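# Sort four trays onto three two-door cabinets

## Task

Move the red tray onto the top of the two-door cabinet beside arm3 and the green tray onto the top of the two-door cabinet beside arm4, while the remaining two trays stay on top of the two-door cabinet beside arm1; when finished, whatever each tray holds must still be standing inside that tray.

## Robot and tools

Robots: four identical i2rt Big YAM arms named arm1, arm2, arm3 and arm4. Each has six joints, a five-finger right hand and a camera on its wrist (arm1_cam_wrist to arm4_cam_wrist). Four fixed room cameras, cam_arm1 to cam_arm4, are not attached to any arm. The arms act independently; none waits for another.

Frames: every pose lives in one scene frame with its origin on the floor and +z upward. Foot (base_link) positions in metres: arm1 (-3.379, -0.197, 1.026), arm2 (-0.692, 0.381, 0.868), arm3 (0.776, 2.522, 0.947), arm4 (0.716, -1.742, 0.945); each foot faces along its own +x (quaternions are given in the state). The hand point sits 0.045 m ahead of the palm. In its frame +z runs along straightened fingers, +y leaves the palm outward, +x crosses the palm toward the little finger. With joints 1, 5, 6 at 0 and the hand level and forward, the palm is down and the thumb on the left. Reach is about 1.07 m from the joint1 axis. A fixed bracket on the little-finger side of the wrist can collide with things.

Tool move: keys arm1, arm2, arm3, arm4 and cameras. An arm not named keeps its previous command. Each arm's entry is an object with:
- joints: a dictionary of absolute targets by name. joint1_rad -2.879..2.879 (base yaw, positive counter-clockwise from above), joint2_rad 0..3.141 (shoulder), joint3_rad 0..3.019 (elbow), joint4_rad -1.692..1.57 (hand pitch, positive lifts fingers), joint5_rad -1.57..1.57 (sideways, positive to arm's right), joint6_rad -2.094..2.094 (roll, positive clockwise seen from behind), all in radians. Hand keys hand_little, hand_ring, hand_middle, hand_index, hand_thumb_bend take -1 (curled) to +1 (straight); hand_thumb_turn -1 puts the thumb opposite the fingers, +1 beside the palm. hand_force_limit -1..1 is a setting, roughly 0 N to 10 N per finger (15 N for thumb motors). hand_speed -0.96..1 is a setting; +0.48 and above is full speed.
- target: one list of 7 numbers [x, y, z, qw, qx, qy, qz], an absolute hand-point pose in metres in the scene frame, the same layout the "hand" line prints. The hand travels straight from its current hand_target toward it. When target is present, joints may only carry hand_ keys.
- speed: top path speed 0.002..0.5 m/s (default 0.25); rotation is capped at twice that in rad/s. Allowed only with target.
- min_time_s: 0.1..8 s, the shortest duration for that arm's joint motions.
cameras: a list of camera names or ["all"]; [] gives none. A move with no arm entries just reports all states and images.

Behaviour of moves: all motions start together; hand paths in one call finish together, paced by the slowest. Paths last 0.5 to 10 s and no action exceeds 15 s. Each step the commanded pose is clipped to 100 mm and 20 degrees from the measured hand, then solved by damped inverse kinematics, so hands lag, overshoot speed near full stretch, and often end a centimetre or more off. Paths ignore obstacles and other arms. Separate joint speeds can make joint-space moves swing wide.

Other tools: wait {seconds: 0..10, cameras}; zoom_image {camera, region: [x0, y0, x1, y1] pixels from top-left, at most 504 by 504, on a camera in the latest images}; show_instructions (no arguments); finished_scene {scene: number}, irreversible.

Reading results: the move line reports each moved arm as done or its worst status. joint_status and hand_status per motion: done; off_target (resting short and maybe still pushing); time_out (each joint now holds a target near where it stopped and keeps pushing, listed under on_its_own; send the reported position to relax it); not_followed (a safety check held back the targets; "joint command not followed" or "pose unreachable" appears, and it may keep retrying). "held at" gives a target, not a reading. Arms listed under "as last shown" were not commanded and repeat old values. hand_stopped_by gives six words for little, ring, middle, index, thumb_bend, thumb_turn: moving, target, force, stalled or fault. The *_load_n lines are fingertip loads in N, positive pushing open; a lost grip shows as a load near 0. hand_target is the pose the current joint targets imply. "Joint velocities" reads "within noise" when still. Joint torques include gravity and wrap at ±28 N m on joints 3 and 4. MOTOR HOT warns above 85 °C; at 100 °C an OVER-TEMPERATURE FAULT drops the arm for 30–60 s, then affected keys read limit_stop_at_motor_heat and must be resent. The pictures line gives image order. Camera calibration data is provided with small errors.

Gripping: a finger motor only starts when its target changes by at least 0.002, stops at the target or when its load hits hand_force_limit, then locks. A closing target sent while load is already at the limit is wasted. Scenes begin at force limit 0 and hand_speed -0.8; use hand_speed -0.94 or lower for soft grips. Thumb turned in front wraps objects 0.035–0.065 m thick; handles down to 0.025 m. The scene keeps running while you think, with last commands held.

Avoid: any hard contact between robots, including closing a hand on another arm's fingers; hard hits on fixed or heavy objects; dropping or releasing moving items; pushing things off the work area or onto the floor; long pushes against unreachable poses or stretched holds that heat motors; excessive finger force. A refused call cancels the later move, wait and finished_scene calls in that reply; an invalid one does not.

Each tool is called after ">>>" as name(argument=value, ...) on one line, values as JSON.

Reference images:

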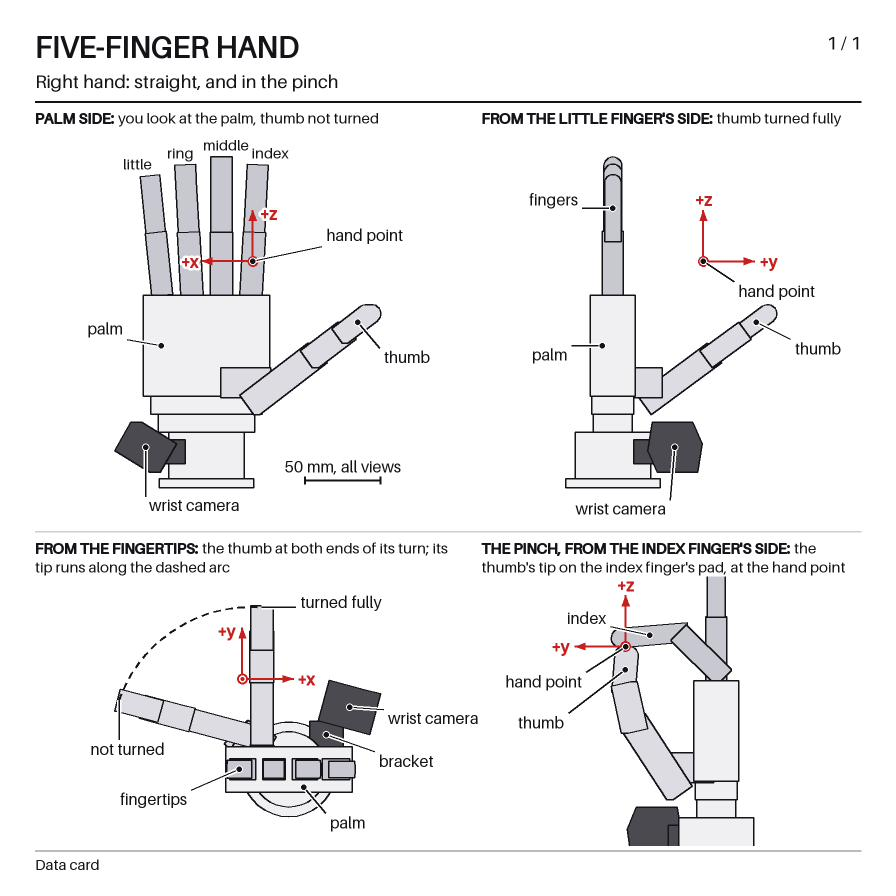

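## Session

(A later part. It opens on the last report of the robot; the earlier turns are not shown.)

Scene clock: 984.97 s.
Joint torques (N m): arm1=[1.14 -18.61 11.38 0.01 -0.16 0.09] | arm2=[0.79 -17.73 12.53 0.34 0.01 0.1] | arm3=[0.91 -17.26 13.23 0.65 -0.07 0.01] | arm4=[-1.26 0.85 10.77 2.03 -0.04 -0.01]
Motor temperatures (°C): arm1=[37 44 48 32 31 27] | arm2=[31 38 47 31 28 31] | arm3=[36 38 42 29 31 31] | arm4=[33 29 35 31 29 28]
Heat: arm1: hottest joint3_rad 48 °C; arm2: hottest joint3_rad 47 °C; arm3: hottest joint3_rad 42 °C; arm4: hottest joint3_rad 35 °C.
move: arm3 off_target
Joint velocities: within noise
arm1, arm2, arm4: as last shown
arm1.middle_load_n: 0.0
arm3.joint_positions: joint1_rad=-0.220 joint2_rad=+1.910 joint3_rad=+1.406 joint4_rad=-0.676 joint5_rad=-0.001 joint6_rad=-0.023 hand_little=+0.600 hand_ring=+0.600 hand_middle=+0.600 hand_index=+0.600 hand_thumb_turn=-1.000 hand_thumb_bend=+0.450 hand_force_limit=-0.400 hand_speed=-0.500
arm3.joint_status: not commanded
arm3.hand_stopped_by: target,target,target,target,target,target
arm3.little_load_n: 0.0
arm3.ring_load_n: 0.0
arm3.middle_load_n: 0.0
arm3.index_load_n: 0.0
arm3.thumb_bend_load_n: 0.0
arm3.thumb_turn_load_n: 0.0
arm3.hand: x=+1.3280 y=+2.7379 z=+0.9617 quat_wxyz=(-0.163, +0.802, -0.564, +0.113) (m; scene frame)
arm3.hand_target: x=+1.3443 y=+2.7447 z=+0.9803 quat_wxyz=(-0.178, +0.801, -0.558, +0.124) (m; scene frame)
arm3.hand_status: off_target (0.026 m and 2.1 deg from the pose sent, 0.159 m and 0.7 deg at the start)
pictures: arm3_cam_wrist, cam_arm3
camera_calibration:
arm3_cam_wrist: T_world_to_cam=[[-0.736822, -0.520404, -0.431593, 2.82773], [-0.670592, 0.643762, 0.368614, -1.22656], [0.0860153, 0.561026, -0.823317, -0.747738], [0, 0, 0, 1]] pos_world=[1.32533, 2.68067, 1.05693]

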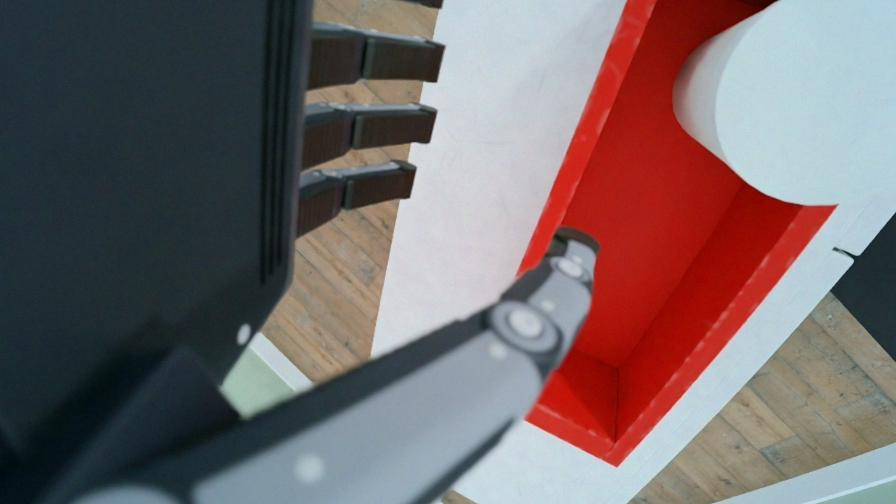

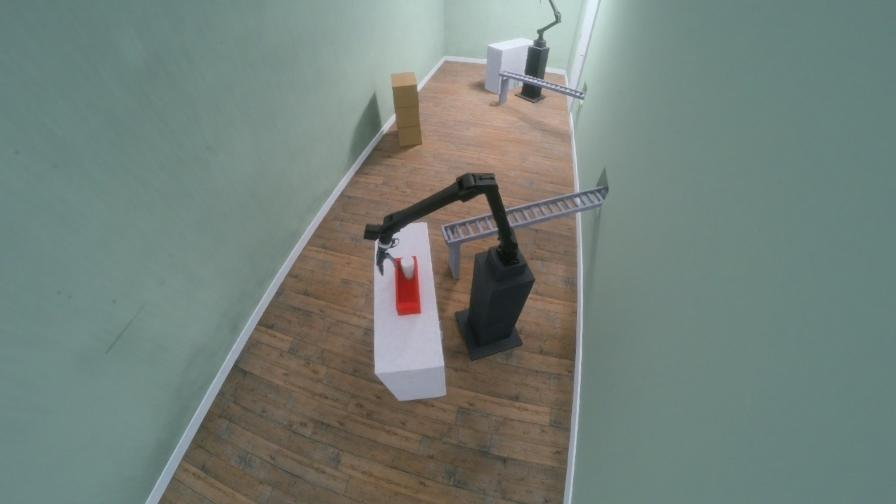

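>>> move(arm1={"target": [-3.80, -0.3, 1.06, 0.153, -0.6903, -0.6903, 0.153], "speed": 0.25, "joints": {"hand_speed": 0.0, "hand_index": 0.65, "hand_middle": 0.65, "hand_ring": 0.65, "hand_little": 0.65, "hand_thumb_bend": 0.4}}, arm2={"target": [-1.19, 0.38, 1.0, 0, 0, -0.9763, 0.2164], "speed": 0.25, "joints": {"hand_speed": 0.0, "hand_index": 0.65, "hand_middle": 0.65, "hand_ring": 0.65, "hand_little": 0.65, "hand_thumb_bend": 0.4}}, cameras=["cam_arm1","arm1_cam_wrist","arm2_cam_wrist","cam_arm2"])

>>> zoom_image(camera="cam_arm1", region=[260, 160, 480, 320])

Scene clock: 1005.63 s.
Joint torques (N m): arm1=[1.67 -7.3 11.1 -0.02 0.15 0.11] | arm2=[0.67 -13.86 12.92 -0.58 -0.16 -0.1] | arm3=[0.91 -17.26 13.22 0.61 -0.07 0.01] | arm4=[-1.61 1.32 10.82 1.96 -0.02 -0.03]
Motor temperatures (°C): arm1=[37 44 47 32 31 27] | arm2=[31 38 47 31 28 31] | arm3=[36 39 43 29 31 31] | arm4=[33 29 35 31 29 28]
Heat: arm1: hottest joint3_rad 47 °C; arm2: hottest joint3_rad 47 °C; arm3: hottest joint3_rad 43 °C; arm4: hottest joint3_rad 35 °C.
move: arm1 off_target; arm2 off_target
Joint velocities: within noise
arm1.joint_positions: joint1_rad=+0.146 joint2_rad=+1.461 joint3_rad=+0.839 joint4_rad=-0.543 joint5_rad=+0.088 joint6_rad=+0.157 hand_little=+0.650 hand_ring=+0.650 hand_middle=+0.650 hand_index=+0.650 hand_thumb_turn=-1.000 hand_thumb_bend=+0.400 hand_force_limit=-0.200 hand_speed=+0.000
arm1.joint_status: all done
arm1.hand_stopped_by: target,target,target,target,target,target
arm1.little_load_n: 0.0
arm1.ring_load_n: 0.0
arm1.middle_load_n: 0.0
arm1.index_load_n: 0.0
arm1.thumb_bend_load_n: 0.0
arm1.thumb_turn_load_n: 0.0
arm1.hand: x=-3.7827 y=-0.2948 z=+1.0515 quat_wxyz=(+0.149, -0.689, -0.693, +0.147) (m; scene frame)
arm1.hand_target: x=-3.7994 y=-0.3000 z=+1.0602 quat_wxyz=(+0.153, -0.690, -0.690, +0.153) (m; scene frame)
arm1.hand_status: off_target (0.020 m and 0.9 deg from the pose sent, 0.832 m and 94.5 deg at the start)
arm2.joint_positions: joint1_rad=-0.112 joint2_rad=+1.745 joint3_rad=+1.498 joint4_rad=-1.361 joint5_rad=-0.431 joint6_rad=-1.605 hand_little=+0.650 hand_ring=+0.650 hand_middle=+0.650 hand_index=+0.650 hand_thumb_turn=-1.000 hand_thumb_bend=+0.400 hand_force_limit=-0.400 hand_speed=+0.000
arm2.joint_status: all done
arm2.hand_stopped_by: target,target,target,target,target,target
arm2.little_load_n: 0.0
arm2.ring_load_n: 0.0
arm2.middle_load_n: 0.0
arm2.index_load_n: 0.0
arm2.thumb_bend_load_n: 0.0
arm2.thumb_turn_load_n: 0.0
arm2.hand: x=-1.1762 y=+0.3790 z=+0.9988 quat_wxyz=(-0.003, -0.008, -0.976, +0.218) (m; scene frame)
arm2.hand_target: x=-1.1896 y=+0.3800 z=+0.9999 quat_wxyz=(+0.000, +0.000, -0.976, +0.216) (m; scene frame)
arm2.hand_status: off_target (0.014 m and 0.9 deg from the pose sent, 0.490 m and 150.2 deg at the start)
arm3, arm4: as last shown
arm3.hand_target: x=+1.3443 y=+2.7448 z=+0.9803 quat_wxyz=(-0.178, +0.801, -0.558, +0.124) (m; scene frame)
pictures: arm1_cam_wrist, arm2_cam_wrist, cam_arm1, cam_arm2
camera_calibration:
arm1_cam_wrist: T_world_to_cam=[[0.87452, 0.295055, -0.384912, 3.79533], [0.426102, -0.846478, 0.319237, 1.03424], [-0.231627, -0.443191, -0.865985, 0.0224598], [0, 0, 0, 1]] pos_world=[-3.75458, -0.234414, 1.15015]
arm2_cam_wrist: T_world_to_cam=[[-0.222844, 0.886641, -0.405226, -0.195453], [0.832012, 0.389607, 0.394921, 0.433519], [0.508032, -0.249148, -0.824518, 1.63808], [0, 0, 0, 1]] pos_world=[-1.23644, 0.412518, 1.10022]

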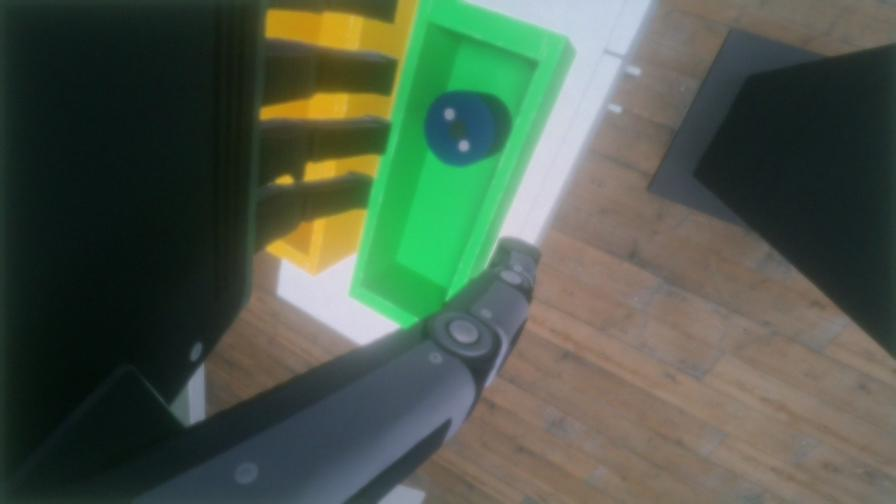

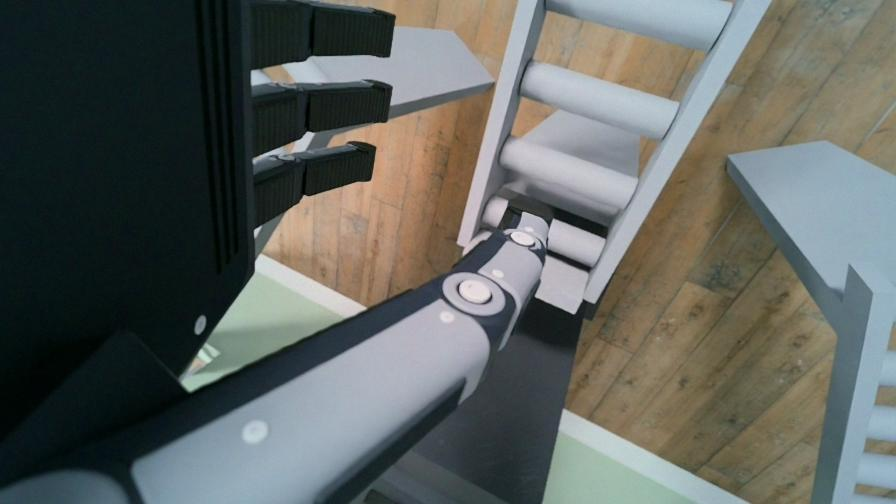

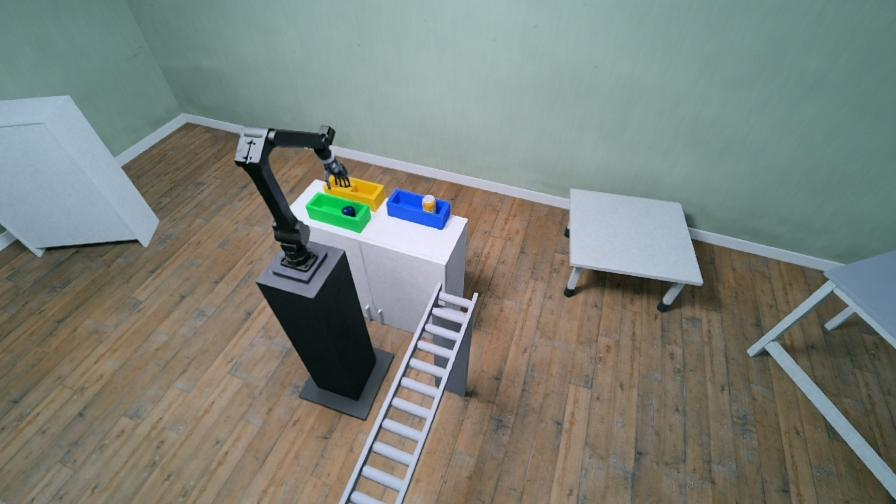

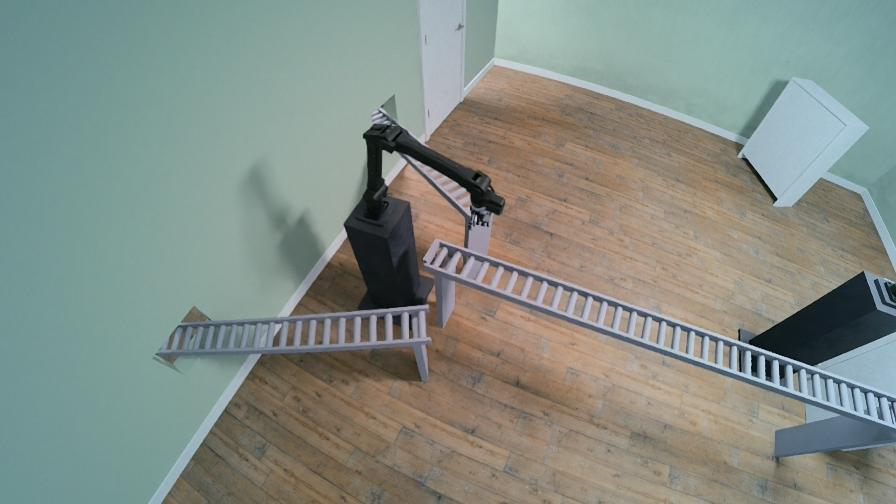

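Scaled by 2.291 from the camera's 896x504 image, which has a finer 1280x720 frame.

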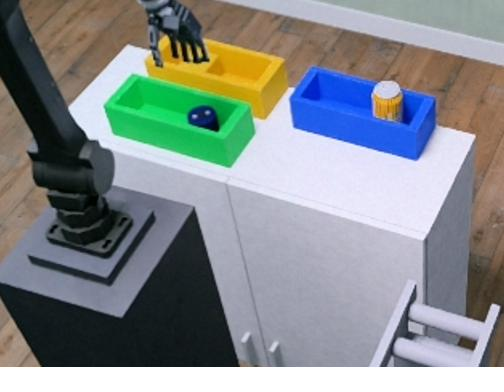

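>>> move(arm1={"target": [-3.785, -0.41, 0.95, 0.153, -0.6903, -0.6903, 0.153], "speed": 0.15})

>>> move(arm1={"target": [-3.778, -0.41, 0.822, 0.153, -0.6903, -0.6903, 0.153], "speed": 0.1}, cameras=["cam_arm1","arm1_cam_wrist"])

>>> zoom_image(camera="cam_arm1", region=[290, 170, 410, 250])

Scene clock: 1020.53 s.
Joint torques (N m): arm1=[1.79 -9.58 6.78 0.84 0.23 0.11] | arm2=[0.5 -13.86 12.93 -0.39 -0.13 -0.1] | arm3=[0.91 -17.26 13.22 0.61 -0.07 0.01] | arm4=[-1.14 1.44 10.7 1.99 -0.04 -0.03]
Motor temperatures (°C): arm1=[37 42 45 32 31 27] | arm2=[31 36 47 31 28 31] | arm3=[36 39 43 29 31 31] | arm4=[33 29 35 31 29 28]
Heat: arm1: hottest joint3_rad 45 °C; arm2: hottest joint3_rad 47 °C; arm3: hottest joint3_rad 43 °C; arm4: hottest joint3_rad 35 °C.
move: arm1 done
Joint velocities: within noise
arm1.joint_positions: joint1_rad=+0.408 joint2_rad=+1.738 joint3_rad=+0.839 joint4_rad=-0.293 joint5_rad=+0.191 joint6_rad=+0.401 hand_little=+0.650 hand_ring=+0.650 hand_middle=+0.650 hand_index=+0.650 hand_thumb_turn=-1.000 hand_thumb_bend=+0.400 hand_force_limit=-0.200 hand_speed=+0.000
arm1.joint_status: not commanded
arm1.hand_stopped_by: target,target,target,target,target,target
arm1.little_load_n: 0.0
arm1.ring_load_n: 0.0
arm1.middle_load_n: 0.0
arm1.index_load_n: 0.0
arm1.thumb_bend_load_n: 0.0
arm1.thumb_turn_load_n: 0.0
arm1.hand: x=-3.7803 y=-0.4052 z=+0.9542 quat_wxyz=(+0.152, -0.689, -0.693, +0.150) (m; scene frame)
arm1.hand_target: x=-3.7848 y=-0.4100 z=+0.9502 quat_wxyz=(+0.153, -0.690, -0.690, +0.153) (m; scene frame)
arm1.hand_status: done (0.008 m and 0.5 deg from the pose sent, 0.154 m and 0.9 deg at the start)
arm2, arm3, arm4: as last shown
arm2.joint_positions: joint1_rad=-0.112 joint2_rad=+1.745 joint3_rad=+1.498 joint4_rad=-1.361 joint5_rad=-0.431 joint6_rad=-1.606 hand_little=+0.650 hand_ring=+0.650 hand_middle=+0.650 hand_index=+0.650 hand_thumb_turn=-1.000 hand_thumb_bend=+0.400 hand_force_limit=-0.400 hand_speed=+0.000
arm2.hand: x=-1.1763 y=+0.3790 z=+0.9988 quat_wxyz=(-0.003, -0.007, -0.976, +0.218) (m; scene frame)
arm4.thumb_turn_load_n: -0.5
pictures: none

Scene clock: 1022.57 s.
Joint torques (N m): arm1=[2.02 -11.11 4.16 0.85 0.23 0.11] | arm2=[1.08 -13.63 12.86 -0.49 -0.16 -0.15] | arm3=[0.91 -17.26 13.23 0.61 -0.07 0.01] | arm4=[-1.32 1.44 10.77 2.02 -0.03 -0.01]
Motor temperatures (°C): arm1=[37 42 45 32 31 27] | arm2=[31 36 47 31 28 31] | arm3=[36 39 44 29 31 31] | arm4=[33 29 35 31 29 28]
Heat: arm1: hottest joint3_rad 45 °C; arm2: hottest joint3_rad 47 °C; arm3: hottest joint3_rad 44 °C; arm4: hottest joint3_rad 35 °C.
move: arm1 done
Joint velocities: within noise
arm1.joint_positions: joint1_rad=+0.409 joint2_rad=+2.073 joint3_rad=+0.826 joint4_rad=+0.059 joint5_rad=+0.193 joint6_rad=+0.406 hand_little=+0.650 hand_ring=+0.650 hand_middle=+0.650 hand_index=+0.650 hand_thumb_turn=-1.000 hand_thumb_bend=+0.400 hand_force_limit=-0.200 hand_speed=+0.000
arm1.joint_status: not commanded
arm1.hand_stopped_by: target,target,target,target,target,target
arm1.little_load_n: 0.0
arm1.ring_load_n: 0.0
arm1.middle_load_n: 0.0
arm1.index_load_n: -0.5
arm1.thumb_bend_load_n: 0.0
arm1.thumb_turn_load_n: 0.0
arm1.hand: x=-3.7783 y=-0.4058 z=+0.8284 quat_wxyz=(+0.153, -0.690, -0.691, +0.152) (m; scene frame)
arm1.hand_target: x=-3.7779 y=-0.4099 z=+0.8221 quat_wxyz=(+0.153, -0.690, -0.690, +0.153) (m; scene frame)
arm1.hand_status: done (0.008 m and 0.2 deg from the pose sent, 0.132 m and 0.5 deg at the start)
arm2, arm3, arm4: as last shown
arm4.thumb_turn_load_n: 0.0
pictures: arm1_cam_wrist, cam_arm1
camera_calibration:
arm1_cam_wrist: T_world_to_cam=[[0.871055, 0.290277, -0.396235, 3.73282], [0.426095, -0.847857, 0.315566, 1.01205], [-0.244349, -0.44371, -0.862215, -0.270297], [0, 0, 0, 1]] pos_world=[-3.74876, -0.34541, 0.926649]

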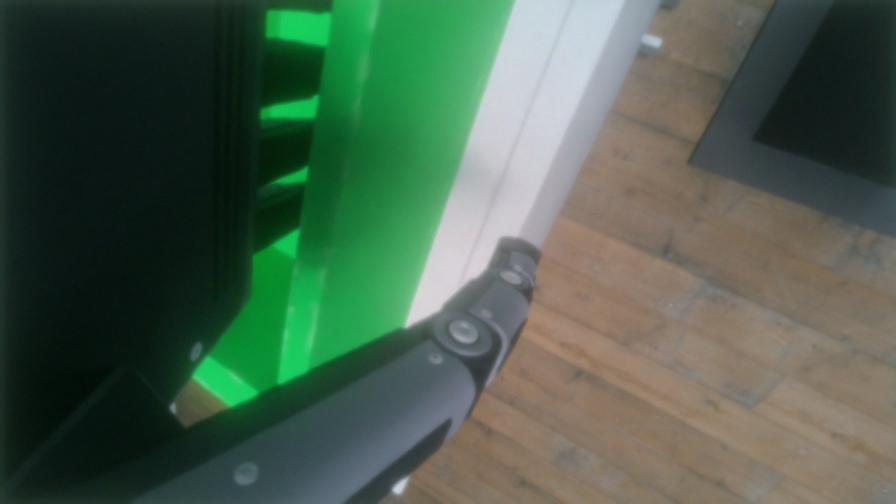

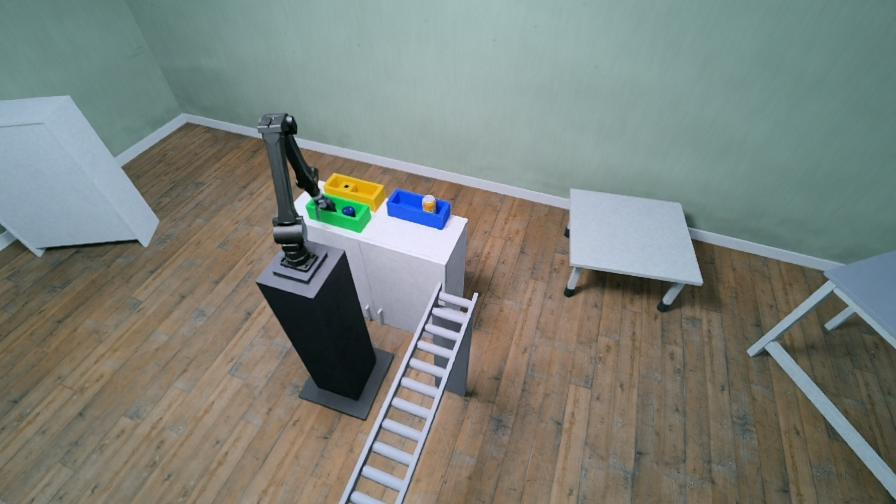

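Scaled by 4.200 from the camera's 896x504 image, which has a finer 1280x720 frame.

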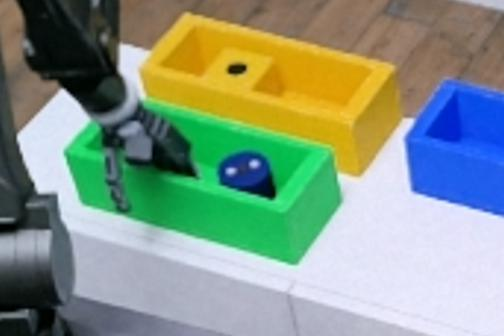

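>>> move(arm1={"target": [-3.740, -0.408, 0.822, 0.153, -0.6903, -0.6903, 0.153], "speed": 0.04}, cameras=["cam_arm1"])

>>> zoom_image(camera="cam_arm1", region=[290, 170, 410, 250])

Scene clock: 1027.60 s.
Joint torques (N m): arm1=[2.37 -12.22 1.85 0.35 0.06 0.15] | arm2=[0.56 -14.1 12.75 -0.46 -0.13 -0.1] | arm3=[0.91 -17.26 13.22 0.61 -0.08 0.01] | arm4=[-1.61 1.44 10.8 1.92 -0.03 0]
Motor temperatures (°C): arm1=[37 42 44 32 31 27] | arm2=[31 36 47 31 28 31] | arm3=[36 39 44 29 31 31] | arm4=[33 29 35 31 29 28]
Heat: arm1: hottest joint3_rad 44 °C; arm2: hottest joint3_rad 47 °C; arm3: hottest joint3_rad 44 °C; arm4: hottest joint3_rad 35 °C.
move: arm1 off_target
Joint velocities: within noise
arm1.joint_positions: joint1_rad=+0.444 joint2_rad=+2.065 joint3_rad=+0.750 joint4_rad=+0.134 joint5_rad=+0.212 joint6_rad=+0.438 hand_little=+0.650 hand_ring=+0.650 hand_middle=+0.650 hand_index=+0.650 hand_thumb_turn=-1.000 hand_thumb_bend=+0.400 hand_force_limit=-0.200 hand_speed=+0.000
arm1.joint_status: not commanded
arm1.hand_stopped_by: target,target,target,target,target,target
arm1.little_load_n: 0.0
arm1.ring_load_n: 0.0
arm1.middle_load_n: 0.0
arm1.index_load_n: 0.0
arm1.thumb_bend_load_n: -0.5
arm1.thumb_turn_load_n: 0.5
arm1.hand: x=-3.7511 y=-0.4066 z=+0.8232 quat_wxyz=(+0.157, -0.690, -0.689, +0.157) (m; scene frame)
arm1.hand_target: x=-3.7401 y=-0.4077 z=+0.8219 quat_wxyz=(+0.153, -0.690, -0.690, +0.153) (m; scene frame)
arm1.hand_status: off_target (0.011 m and 0.7 deg from the pose sent, 0.039 m and 0.2 deg at the start)
arm2, arm3, arm4: as last shown
pictures: cam_arm1

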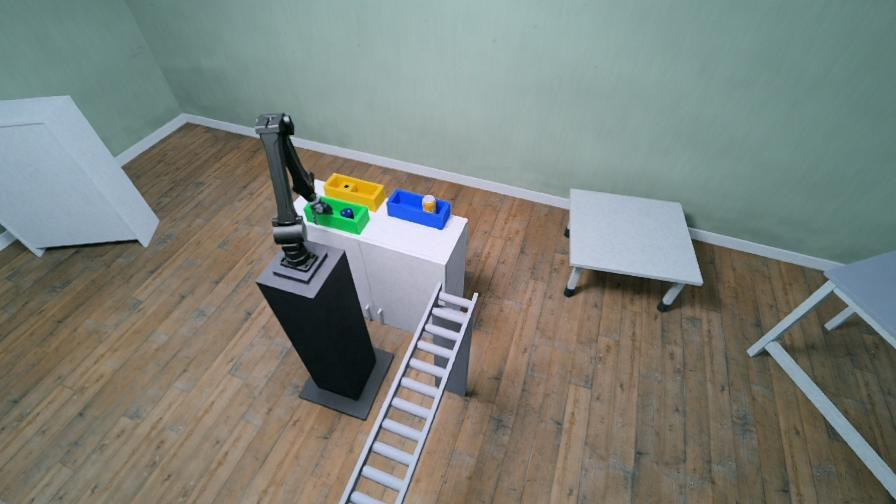

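Scaled by 4.200 from the camera's 896x504 image, which has a finer 1280x720 frame.

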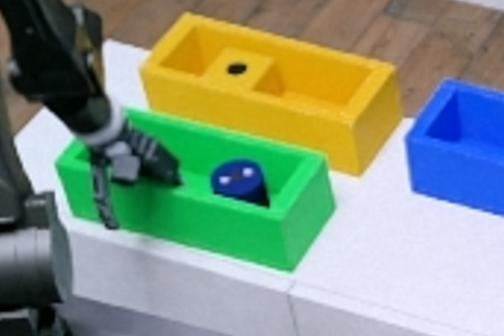

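>>> move(arm1={"target": [-3.728, -0.408, 0.822, 0.153, -0.6903, -0.6903, 0.153], "speed": 0.04}, cameras=["cam_arm1"])

>>> zoom_image(camera="cam_arm1", region=[290, 170, 410, 250])

Scene clock: 1030.03 s.
Joint torques (N m): arm1=[2.43 -11.93 1.7 0.39 0.04 0.17] | arm2=[0.79 -13.74 12.74 -0.34 -0.16 -0.13] | arm3=[0.91 -17.2 13.22 0.61 -0.07 0.01] | arm4=[-1.49 1.32 10.88 1.89 -0.03 0]
Motor temperatures (°C): arm1=[37 42 44 32 31 27] | arm2=[31 36 48 31 28 31] | arm3=[36 39 44 29 31 31] | arm4=[33 29 35 31 29 28]
Heat: arm1: hottest joint3_rad 44 °C; arm2: hottest joint3_rad 48 °C; arm3: hottest joint3_rad 44 °C; arm4: hottest joint3_rad 35 °C.
move: arm1 off_target
Joint velocities: within noise
arm1.joint_positions: joint1_rad=+0.460 joint2_rad=+2.056 joint3_rad=+0.721 joint4_rad=+0.152 joint5_rad=+0.218 joint6_rad=+0.451 hand_little=+0.650 hand_ring=+0.650 hand_middle=+0.650 hand_index=+0.650 hand_thumb_turn=-1.000 hand_thumb_bend=+0.400 hand_force_limit=-0.200 hand_speed=+0.000
arm1.joint_status: not commanded
arm1.hand_stopped_by: target,target,target,target,target,target
arm1.little_load_n: 0.0
arm1.ring_load_n: 0.0
arm1.middle_load_n: 0.0
arm1.index_load_n: 0.0
arm1.thumb_bend_load_n: -0.5
arm1.thumb_turn_load_n: 0.5
arm1.hand: x=-3.7394 y=-0.4068 z=+0.8233 quat_wxyz=(+0.158, -0.689, -0.689, +0.157) (m; scene frame)
arm1.hand_target: x=-3.7282 y=-0.4079 z=+0.8220 quat_wxyz=(+0.153, -0.690, -0.690, +0.153) (m; scene frame)
arm1.hand_status: off_target (0.012 m and 0.7 deg from the pose sent, 0.023 m and 0.7 deg at the start)
arm2, arm3: as last shown
arm4.joint_positions: joint1_rad=-0.169 joint2_rad=+0.643 joint3_rad=+1.445 joint4_rad=-1.176 joint5_rad=+0.282 joint6_rad=-1.457 hand_little=+1.000 hand_ring=+1.000 hand_middle=+1.000 hand_index=+1.000 hand_thumb_turn=+1.000 hand_thumb_bend=+1.000 hand_force_limit=+0.000 hand_speed=-0.800
arm4.joint_status: not commanded
arm4.hand_stopped_by: target,target,target,target,target,target
arm4.little_load_n: 0.0
arm4.ring_load_n: 0.0
arm4.middle_load_n: 0.0
arm4.index_load_n: 0.0
arm4.thumb_bend_load_n: 0.0
arm4.thumb_turn_load_n: 0.0
arm4.hand: x=+0.8288 y=-1.9764 z=+1.5087 quat_wxyz=(+0.274, +0.719, -0.395, +0.502) (m; scene frame)
arm4.hand_target: x=+0.8266 y=-1.9746 z=+1.5201 quat_wxyz=(+0.276, +0.712, -0.393, +0.512) (m; scene frame)
arm4.hand_status: not commanded
pictures: cam_arm1

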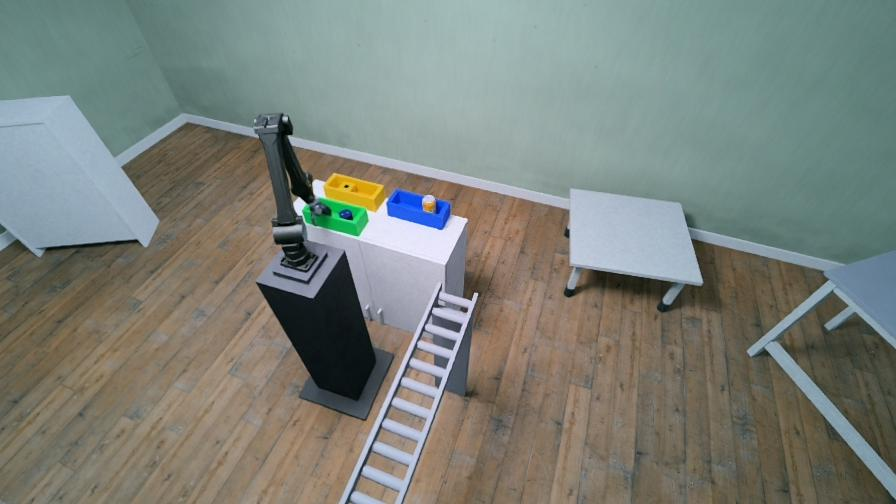

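Scaled by 4.200 from the camera's 896x504 image, which has a finer 1280x720 frame.

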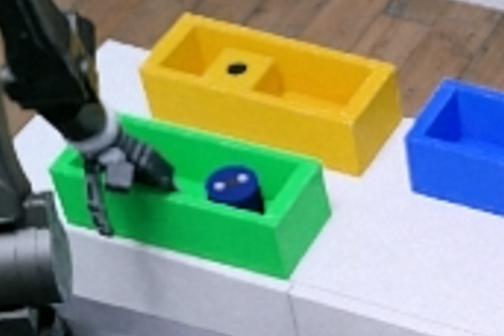

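>>> move(arm1={"target": [-3.785, -0.408, 0.84, 0.153, -0.6903, -0.6903, 0.153], "speed": 0.08})

>>> move(arm1={"target": [-3.89, -0.36, 0.98, 0.153, -0.6903, -0.6903, 0.153], "speed": 0.15}, cameras=["cam_arm1","arm1_cam_wrist"])

>>> zoom_image(camera="cam_arm1", region=[290, 170, 410, 250])

Scene clock: 1033.53 s.
Joint torques (N m): arm1=[0.73 -13.27 5.65 -0.1 -0.04 -0.04] | arm2=[0.73 -13.51 12.82 -0.27 -0.16 -0.11] | arm3=[0.91 -17.26 13.23 0.61 -0.08 0.01] | arm4=[-1.38 1.55 10.8 2.03 0 -0.02]
Motor temperatures (°C): arm1=[37 42 43 32 31 27] | arm2=[31 35 48 31 28 31] | arm3=[36 39 44 29 31 31] | arm4=[33 29 35 31 29 28]
Heat: arm1: hottest joint3_rad 43 °C; arm2: hottest joint3_rad 48 °C; arm3: hottest joint3_rad 44 °C; arm4: hottest joint3_rad 35 °C.
move: arm1 off_target
Joint velocities: within noise
arm1.joint_positions: joint1_rad=+0.414 joint2_rad=+2.056 joint3_rad=+0.815 joint4_rad=+0.034 joint5_rad=+0.195 joint6_rad=+0.414 hand_little=+0.650 hand_ring=+0.650 hand_middle=+0.650 hand_index=+0.650 hand_thumb_turn=-1.000 hand_thumb_bend=+0.400 hand_force_limit=-0.200 hand_speed=+0.000
arm1.joint_status: not commanded
arm1.hand_stopped_by: target,target,target,target,target,target
arm1.little_load_n: 0.0
arm1.ring_load_n: 0.0
arm1.middle_load_n: 0.0
arm1.index_load_n: 0.0
arm1.thumb_bend_load_n: 0.0
arm1.thumb_turn_load_n: 0.0
arm1.hand: x=-3.7702 y=-0.4042 z=+0.8319 quat_wxyz=(+0.150, -0.692, -0.692, +0.143) (m; scene frame)
arm1.hand_target: x=-3.7849 y=-0.4078 z=+0.8401 quat_wxyz=(+0.153, -0.690, -0.690, +0.153) (m; scene frame)
arm1.hand_status: off_target (0.017 m and 1.2 deg from the pose sent, 0.049 m and 0.7 deg at the start)
arm2, arm3, arm4: as last shown
arm3.little_load_n: -0.5
arm3.middle_load_n: 0.5
pictures: none

Scene clock: 1035.53 s.
Joint torques (N m): arm1=[0.79 -14.27 9.66 -0.14 -0.09 -0.05] | arm2=[0.67 -13.92 12.81 -0.25 -0.14 -0.11] | arm3=[0.91 -17.32 13.22 0.61 -0.08 0.01] | arm4=[-1.49 1.49 10.84 2.03 -0.01 -0.02]
Motor temperatures (°C): arm1=[37 42 43 32 31 27] | arm2=[31 35 48 31 28 31] | arm3=[36 39 44 29 31 31] | arm4=[33 29 35 31 29 28]
Heat: arm1: hottest joint3_rad 43 °C; arm2: hottest joint3_rad 48 °C; arm3: hottest joint3_rad 44 °C; arm4: hottest joint3_rad 35 °C.
move: arm1 off_target
Joint velocities: within noise
arm1.joint_positions: joint1_rad=+0.239 joint2_rad=+1.857 joint3_rad=+1.069 joint4_rad=-0.407 joint5_rad=+0.128 joint6_rad=+0.251 hand_little=+0.650 hand_ring=+0.650 hand_middle=+0.650 hand_index=+0.650 hand_thumb_turn=-1.000 hand_thumb_bend=+0.400 hand_force_limit=-0.200 hand_speed=+0.000
arm1.joint_status: not commanded
arm1.hand_stopped_by: target,target,target,target,target,target
arm1.little_load_n: 0.0
arm1.ring_load_n: 0.0
arm1.middle_load_n: 0.0
arm1.index_load_n: 0.0
arm1.thumb_bend_load_n: 0.0
arm1.thumb_turn_load_n: 0.0
arm1.hand: x=-3.8705 y=-0.3580 z=+0.9633 quat_wxyz=(+0.145, -0.693, -0.692, +0.138) (m; scene frame)
arm1.hand_target: x=-3.8894 y=-0.3598 z=+0.9802 quat_wxyz=(+0.153, -0.690, -0.690, +0.153) (m; scene frame)
arm1.hand_status: off_target (0.026 m and 2.0 deg from the pose sent, 0.195 m and 1.2 deg at the start)
arm2, arm3, arm4: as last shown
arm3.little_load_n: 0.0
arm3.middle_load_n: 0.0
pictures: arm1_cam_wrist, cam_arm1
camera_calibration:
arm1_cam_wrist: T_world_to_cam=[[0.884037, 0.29004, -0.366545, 3.87418], [0.413066, -0.851786, 0.322237, 0.991062], [-0.218757, -0.436277, -0.872816, -0.0433714], [0, 0, 0, 1]] pos_world=[-3.84378, -0.298415, 1.06285]

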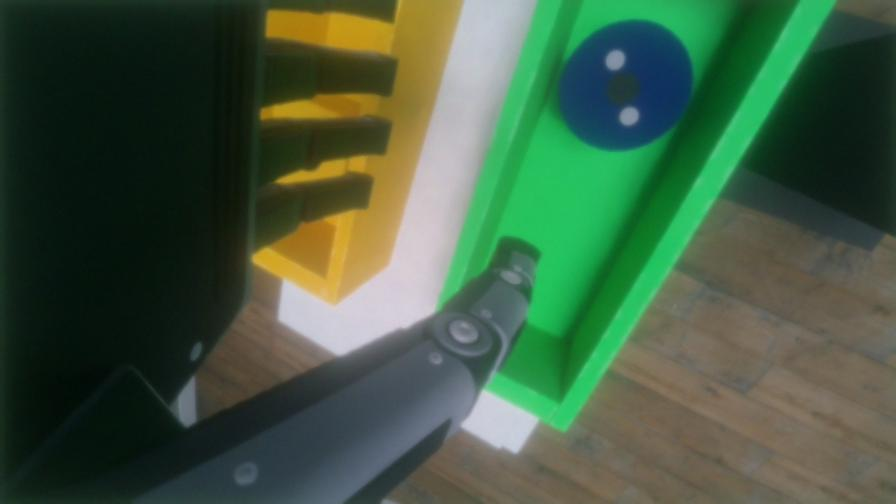

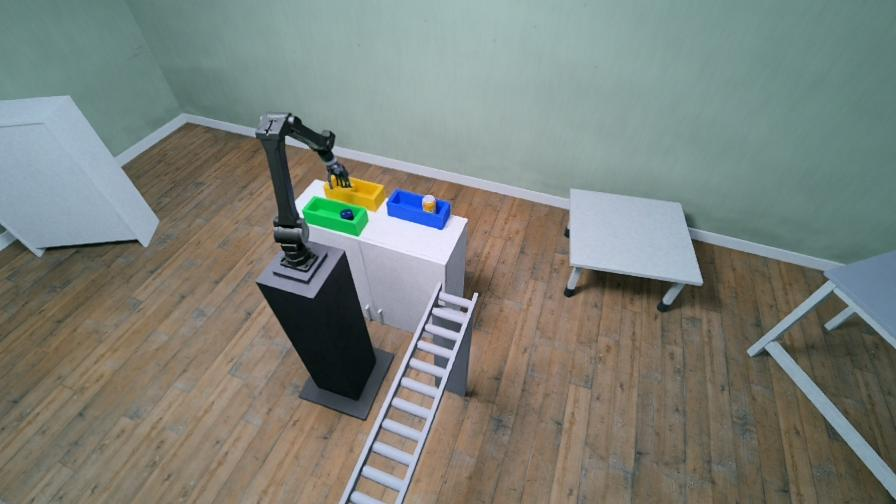

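Scaled by 4.200 from the camera's 896x504 image, which has a finer 1280x720 frame.

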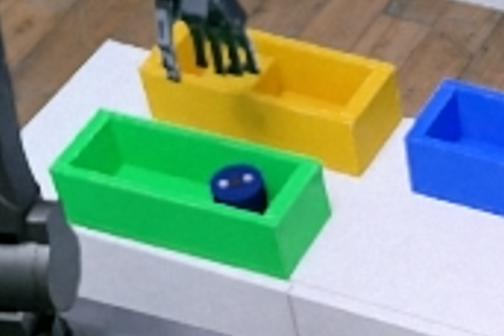

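>>> move(arm1={"target": [-3.870, -0.343, 0.88, 0.153, -0.6903, -0.6903, 0.153], "speed": 0.1})

>>> move(arm1={"target": [-3.870, -0.343, 0.82, 0.153, -0.6903, -0.6903, 0.153], "speed": 0.06}, cameras=["cam_arm1","arm1_cam_wrist"])

>>> zoom_image(camera="cam_arm1", region=[290, 170, 410, 250])

Scene clock: 1044.73 s.
Joint torques (N m): arm1=[0.56 -12.22 5.08 0.95 -0.1 -0.04] | arm2=[0.56 -13.8 12.75 -0.38 -0.13 -0.11] | arm3=[0.91 -17.26 13.22 0.61 -0.07 0.01] | arm4=[-1.32 1.2 10.82 1.95 -0.01 -0.01]
Motor temperatures (°C): arm1=[37 42 43 32 31 27] | arm2=[31 35 48 31 28 31] | arm3=[36 39 45 29 31 31] | arm4=[33 29 35 31 29 28]
Heat: arm1: hottest joint3_rad 43 °C; arm2: hottest joint3_rad 48 °C; arm3: hottest joint3_rad 45 °C; arm4: hottest joint3_rad 35 °C.
move: arm1 off_target
Joint velocities: within noise
arm1.joint_positions: joint1_rad=+0.217 joint2_rad=+1.995 joint3_rad=+1.008 joint4_rad=-0.158 joint5_rad=+0.117 joint6_rad=+0.227 hand_little=+0.650 hand_ring=+0.650 hand_middle=+0.650 hand_index=+0.650 hand_thumb_turn=-1.000 hand_thumb_bend=+0.400 hand_force_limit=-0.200 hand_speed=+0.000
arm1.joint_status: not commanded
arm1.hand_stopped_by: target,target,target,target,target,target
arm1.little_load_n: 0.0
arm1.ring_load_n: 0.0
arm1.middle_load_n: 0.0
arm1.index_load_n: 0.0
arm1.thumb_bend_load_n: 0.0
arm1.thumb_turn_load_n: 0.0
arm1.hand: x=-3.8733 y=-0.3484 z=+0.8912 quat_wxyz=(+0.156, -0.690, -0.689, +0.158) (m; scene frame)
arm1.hand_target: x=-3.8697 y=-0.3430 z=+0.8803 quat_wxyz=(+0.153, -0.690, -0.690, +0.153) (m; scene frame)
arm1.hand_status: off_target (0.013 m and 0.7 deg from the pose sent, 0.085 m and 2.0 deg at the start)
arm2, arm4: as last shown
arm3.joint_positions: joint1_rad=-0.220 joint2_rad=+1.910 joint3_rad=+1.406 joint4_rad=-0.676 joint5_rad=-0.001 joint6_rad=-0.023 hand_little=+0.600 hand_ring=+0.600 hand_middle=+0.600 hand_index=+0.600 hand_thumb_turn=-1.000 hand_thumb_bend=+0.450 hand_force_limit=-0.400 hand_speed=-0.500
arm3.joint_status: not commanded
arm3.hand_stopped_by: target,target,target,target,target,target
arm3.little_load_n: 0.0
arm3.ring_load_n: -0.5
arm3.middle_load_n: 0.0
arm3.index_load_n: 0.0
arm3.thumb_bend_load_n: 0.0
arm3.thumb_turn_load_n: 0.0
arm3.hand: x=+1.3280 y=+2.7379 z=+0.9617 quat_wxyz=(-0.163, +0.802, -0.564, +0.113) (m; scene frame)
arm3.hand_target: x=+1.3443 y=+2.7448 z=+0.9803 quat_wxyz=(-0.178, +0.801, -0.558, +0.124) (m; scene frame)
arm3.hand_status: not commanded
pictures: none

Scene clock: 1046.43 s.
Joint torques (N m): arm1=[0.56 -12.69 5.44 0.92 -0.1 -0.05] | arm2=[1.14 -13.86 12.81 -0.39 -0.16 -0.1] | arm3=[0.91 -17.2 13.23 0.62 -0.07 0.01] | arm4=[-1.2 1.32 10.82 1.96 -0.03 0.02]
Motor temperatures (°C): arm1=[37 42 42 32 31 27] | arm2=[31 35 48 31 28 31] | arm3=[36 39 45 29 31 31] | arm4=[33 29 35 31 29 28]
Heat: arm1: hottest joint2_rad 42 °C; arm2: hottest joint3_rad 48 °C; arm3: hottest joint3_rad 45 °C; arm4: hottest joint3_rad 35 °C.
move: arm1 done
Joint velocities: within noise
arm1.joint_positions: joint1_rad=+0.215 joint2_rad=+2.142 joint3_rad=+1.008 joint4_rad=-0.026 joint5_rad=+0.117 joint6_rad=+0.226 hand_little=+0.650 hand_ring=+0.650 hand_middle=+0.650 hand_index=+0.650 hand_thumb_turn=-1.000 hand_thumb_bend=+0.400 hand_force_limit=-0.200 hand_speed=+0.000
arm1.joint_status: not commanded
arm1.hand_stopped_by: target,target,target,target,target,target
arm1.little_load_n: 0.0
arm1.ring_load_n: 0.0
arm1.middle_load_n: 0.0
arm1.index_load_n: 0.0
arm1.thumb_bend_load_n: 0.0
arm1.thumb_turn_load_n: 0.0
arm1.hand: x=-3.8652 y=-0.3463 z=+0.8273 quat_wxyz=(+0.152, -0.691, -0.691, +0.151) (m; scene frame)
arm1.hand_target: x=-3.8698 y=-0.3428 z=+0.8201 quat_wxyz=(+0.153, -0.690, -0.690, +0.153) (m; scene frame)
arm1.hand_status: done (0.009 m and 0.2 deg from the pose sent, 0.071 m and 0.7 deg at the start)
arm2.joint_positions: joint1_rad=-0.112 joint2_rad=+1.745 joint3_rad=+1.498 joint4_rad=-1.361 joint5_rad=-0.431 joint6_rad=-1.606 hand_little=+0.650 hand_ring=+0.650 hand_middle=+0.650 hand_index=+0.650 hand_thumb_turn=-1.000 hand_thumb_bend=+0.400 hand_force_limit=-0.400 hand_speed=+0.000
arm2.joint_status: not commanded
arm2.hand_stopped_by: target,target,target,target,target,target
arm2.little_load_n: 0.5
arm2.ring_load_n: 0.0
arm2.middle_load_n: 0.0
arm2.index_load_n: 0.0
arm2.thumb_bend_load_n: 0.0
arm2.thumb_turn_load_n: 0.0
arm2.hand: x=-1.1763 y=+0.3790 z=+0.9988 quat_wxyz=(-0.003, -0.007, -0.976, +0.218) (m; scene frame)
arm2.hand_target: x=-1.1896 y=+0.3800 z=+0.9999 quat_wxyz=(+0.000, +0.000, -0.976, +0.216) (m; scene frame)
arm2.hand_status: not commanded
arm3, arm4: as last shown
arm3.ring_load_n: 0.0
pictures: arm1_cam_wrist, cam_arm1
camera_calibration:
arm1_cam_wrist: T_world_to_cam=[[0.871978, 0.288961, -0.395165, 3.79292], [0.424732, -0.847941, 0.317172, 1.09331], [-0.243426, -0.444406, -0.862118, -0.262742], [0, 0, 0, 1]] pos_world=[-3.83566, -0.285709, 0.925546]

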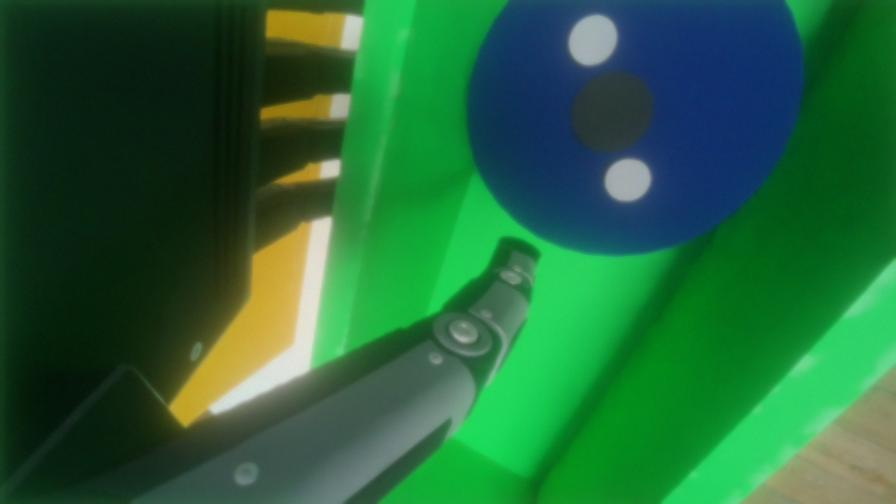

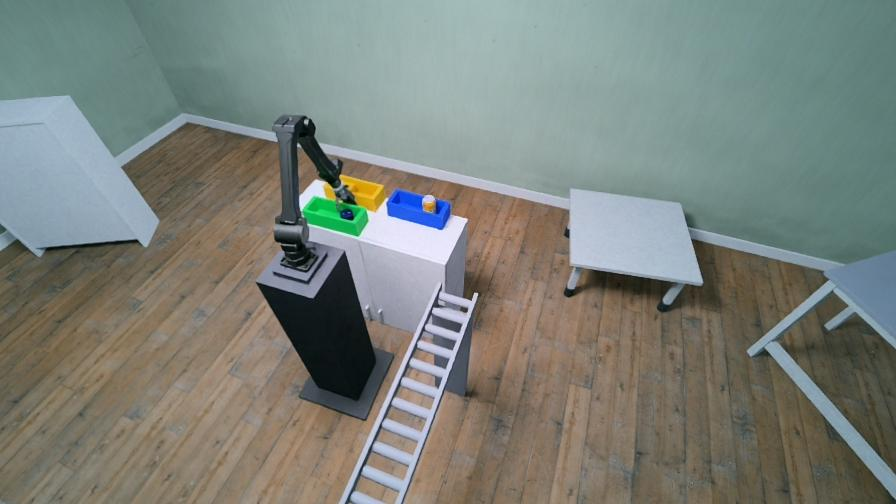

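Scaled by 4.200 from the camera's 896x504 image, which has a finer 1280x720 frame.

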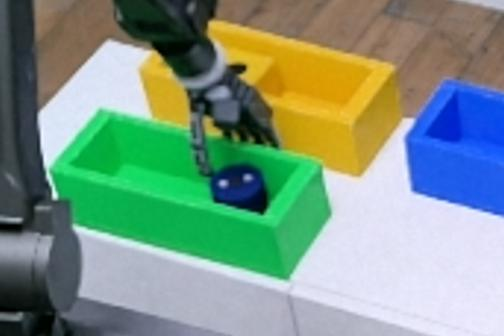

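>>> move(arm1={"joints": {"hand_speed": -0.9, "hand_force_limit": -0.5, "hand_index": 0.17, "hand_middle": 0.2, "hand_ring": 0.2, "hand_little": 0.2}})

>>> move(arm1={"joints": {"hand_speed": -0.92, "hand_force_limit": 0.0, "hand_thumb_bend": -0.7}}, cameras=["arm1_cam_wrist"])

Scene clock: 1051.07 s.
Joint torques (N m): arm1=[0.73 -12.75 5.45 0.64 -0.09 -0.04] | arm2=[0.09 -13.63 12.89 -0.31 -0.14 -0.12] | arm3=[0.91 -17.26 13.22 0.61 -0.08 0.01] | arm4=[-1.44 1.49 10.71 2.04 -0.02 -0.01]
Motor temperatures (°C): arm1=[37 42 42 32 31 27] | arm2=[31 35 48 31 28 31] | arm3=[36 39 45 29 31 31] | arm4=[33 29 35 31 29 28]
Heat: arm1: hottest joint2_rad 42 °C; arm2: hottest joint3_rad 48 °C; arm3: hottest joint3_rad 45 °C; arm4: hottest joint3_rad 35 °C.
move: arm1 off_target
Joint velocities: within noise
arm1.joint_positions: joint1_rad=+0.214 joint2_rad=+2.142 joint3_rad=+1.008 joint4_rad=-0.019 joint5_rad=+0.116 joint6_rad=+0.226 hand_little=+0.200 hand_ring=+0.200 hand_middle=+0.381 hand_index=+0.170 hand_thumb_turn=-1.000 hand_thumb_bend=+0.400 hand_force_limit=-0.500 hand_speed=-0.900
arm1.joint_status: hand_middle off_target (ended at +0.381, target +0.200); the others done
arm1.hand_stopped_by: target,target,force,target,target,target
arm1.little_load_n: 0.0
arm1.ring_load_n: 0.0
arm1.middle_load_n: 0.0
arm1.index_load_n: 1.5
arm1.thumb_bend_load_n: 0.0
arm1.thumb_turn_load_n: 0.0
arm1.hand: x=-3.8674 y=-0.3461 z=+0.8278 quat_wxyz=(+0.154, -0.691, -0.689, +0.155) (m; scene frame)
arm1.hand_target: x=-3.8697 y=-0.3430 z=+0.8202 quat_wxyz=(+0.153, -0.690, -0.690, +0.153) (m; scene frame)
arm1.hand_status: not commanded
arm2, arm3, arm4: as last shown
arm2.little_load_n: 0.0
pictures: none

Scene clock: 1055.70 s.
Joint torques (N m): arm1=[0.67 -12.75 5.45 0.65 -0.09 -0.05] | arm2=[0.32 -13.74 12.75 -0.35 -0.15 -0.11] | arm3=[0.91 -17.26 13.22 0.61 -0.07 0.01] | arm4=[-1.08 1.44 10.7 2.06 -0.04 0]
Motor temperatures (°C): arm1=[37 42 42 32 31 27] | arm2=[31 35 48 31 28 31] | arm3=[36 39 45 29 31 31] | arm4=[33 29 35 31 29 28]
Heat: arm1: hottest joint2_rad 42 °C; arm2: hottest joint3_rad 48 °C; arm3: hottest joint3_rad 45 °C; arm4: hottest joint3_rad 35 °C.
move: arm1 off_target
Joint velocities: within noise
arm1.joint_positions: joint1_rad=+0.214 joint2_rad=+2.142 joint3_rad=+1.008 joint4_rad=-0.019 joint5_rad=+0.116 joint6_rad=+0.226 hand_little=+0.200 hand_ring=+0.200 hand_middle=+0.381 hand_index=+0.170 hand_thumb_turn=-1.000 hand_thumb_bend=+0.047 hand_force_limit=+0.000 hand_speed=-0.920
arm1.joint_status: hand_thumb_bend off_target (ended at +0.047, target -0.700); the others done
arm1.hand_stopped_by: target,target,force,target,force,target
arm1.little_load_n: 0.0
arm1.ring_load_n: 0.0
arm1.middle_load_n: 0.0
arm1.index_load_n: 3.5
arm1.thumb_bend_load_n: 7.5
arm1.thumb_turn_load_n: 1.0
arm1.hand: x=-3.8674 y=-0.3461 z=+0.8278 quat_wxyz=(+0.154, -0.691, -0.689, +0.155) (m; scene frame)
arm1.hand_target: x=-3.8697 y=-0.3430 z=+0.8202 quat_wxyz=(+0.153, -0.690, -0.690, +0.153) (m; scene frame)
arm1.hand_status: not commanded
arm2, arm3, arm4: as last shown
arm4.little_load_n: 0.5
arm4.index_load_n: -0.5
pictures: arm1_cam_wrist
camera_calibration:
arm1_cam_wrist: T_world_to_cam=[[0.869397, 0.287207, -0.402072, 3.79007], [0.426116, -0.847749, 0.315827, 1.10073], [-0.250148, -0.445908, -0.859414, -0.291586], [0, 0, 0, 1]] pos_world=[-3.83706, -0.285407, 0.925645]

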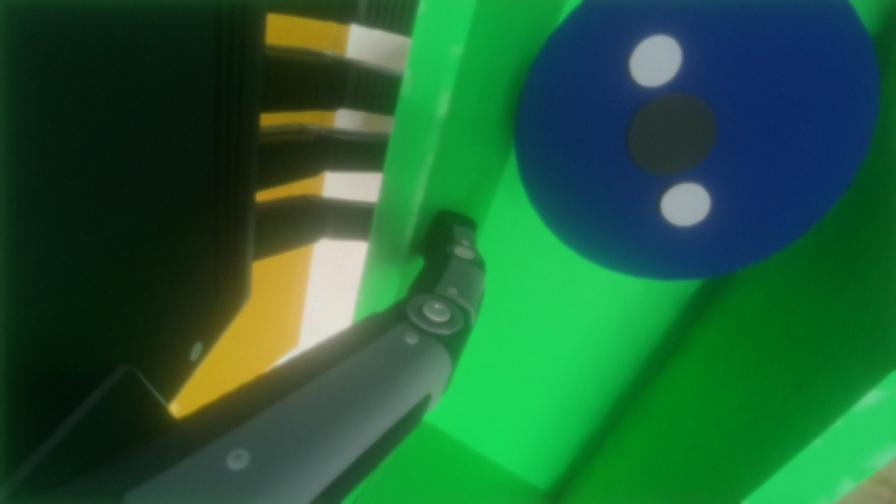

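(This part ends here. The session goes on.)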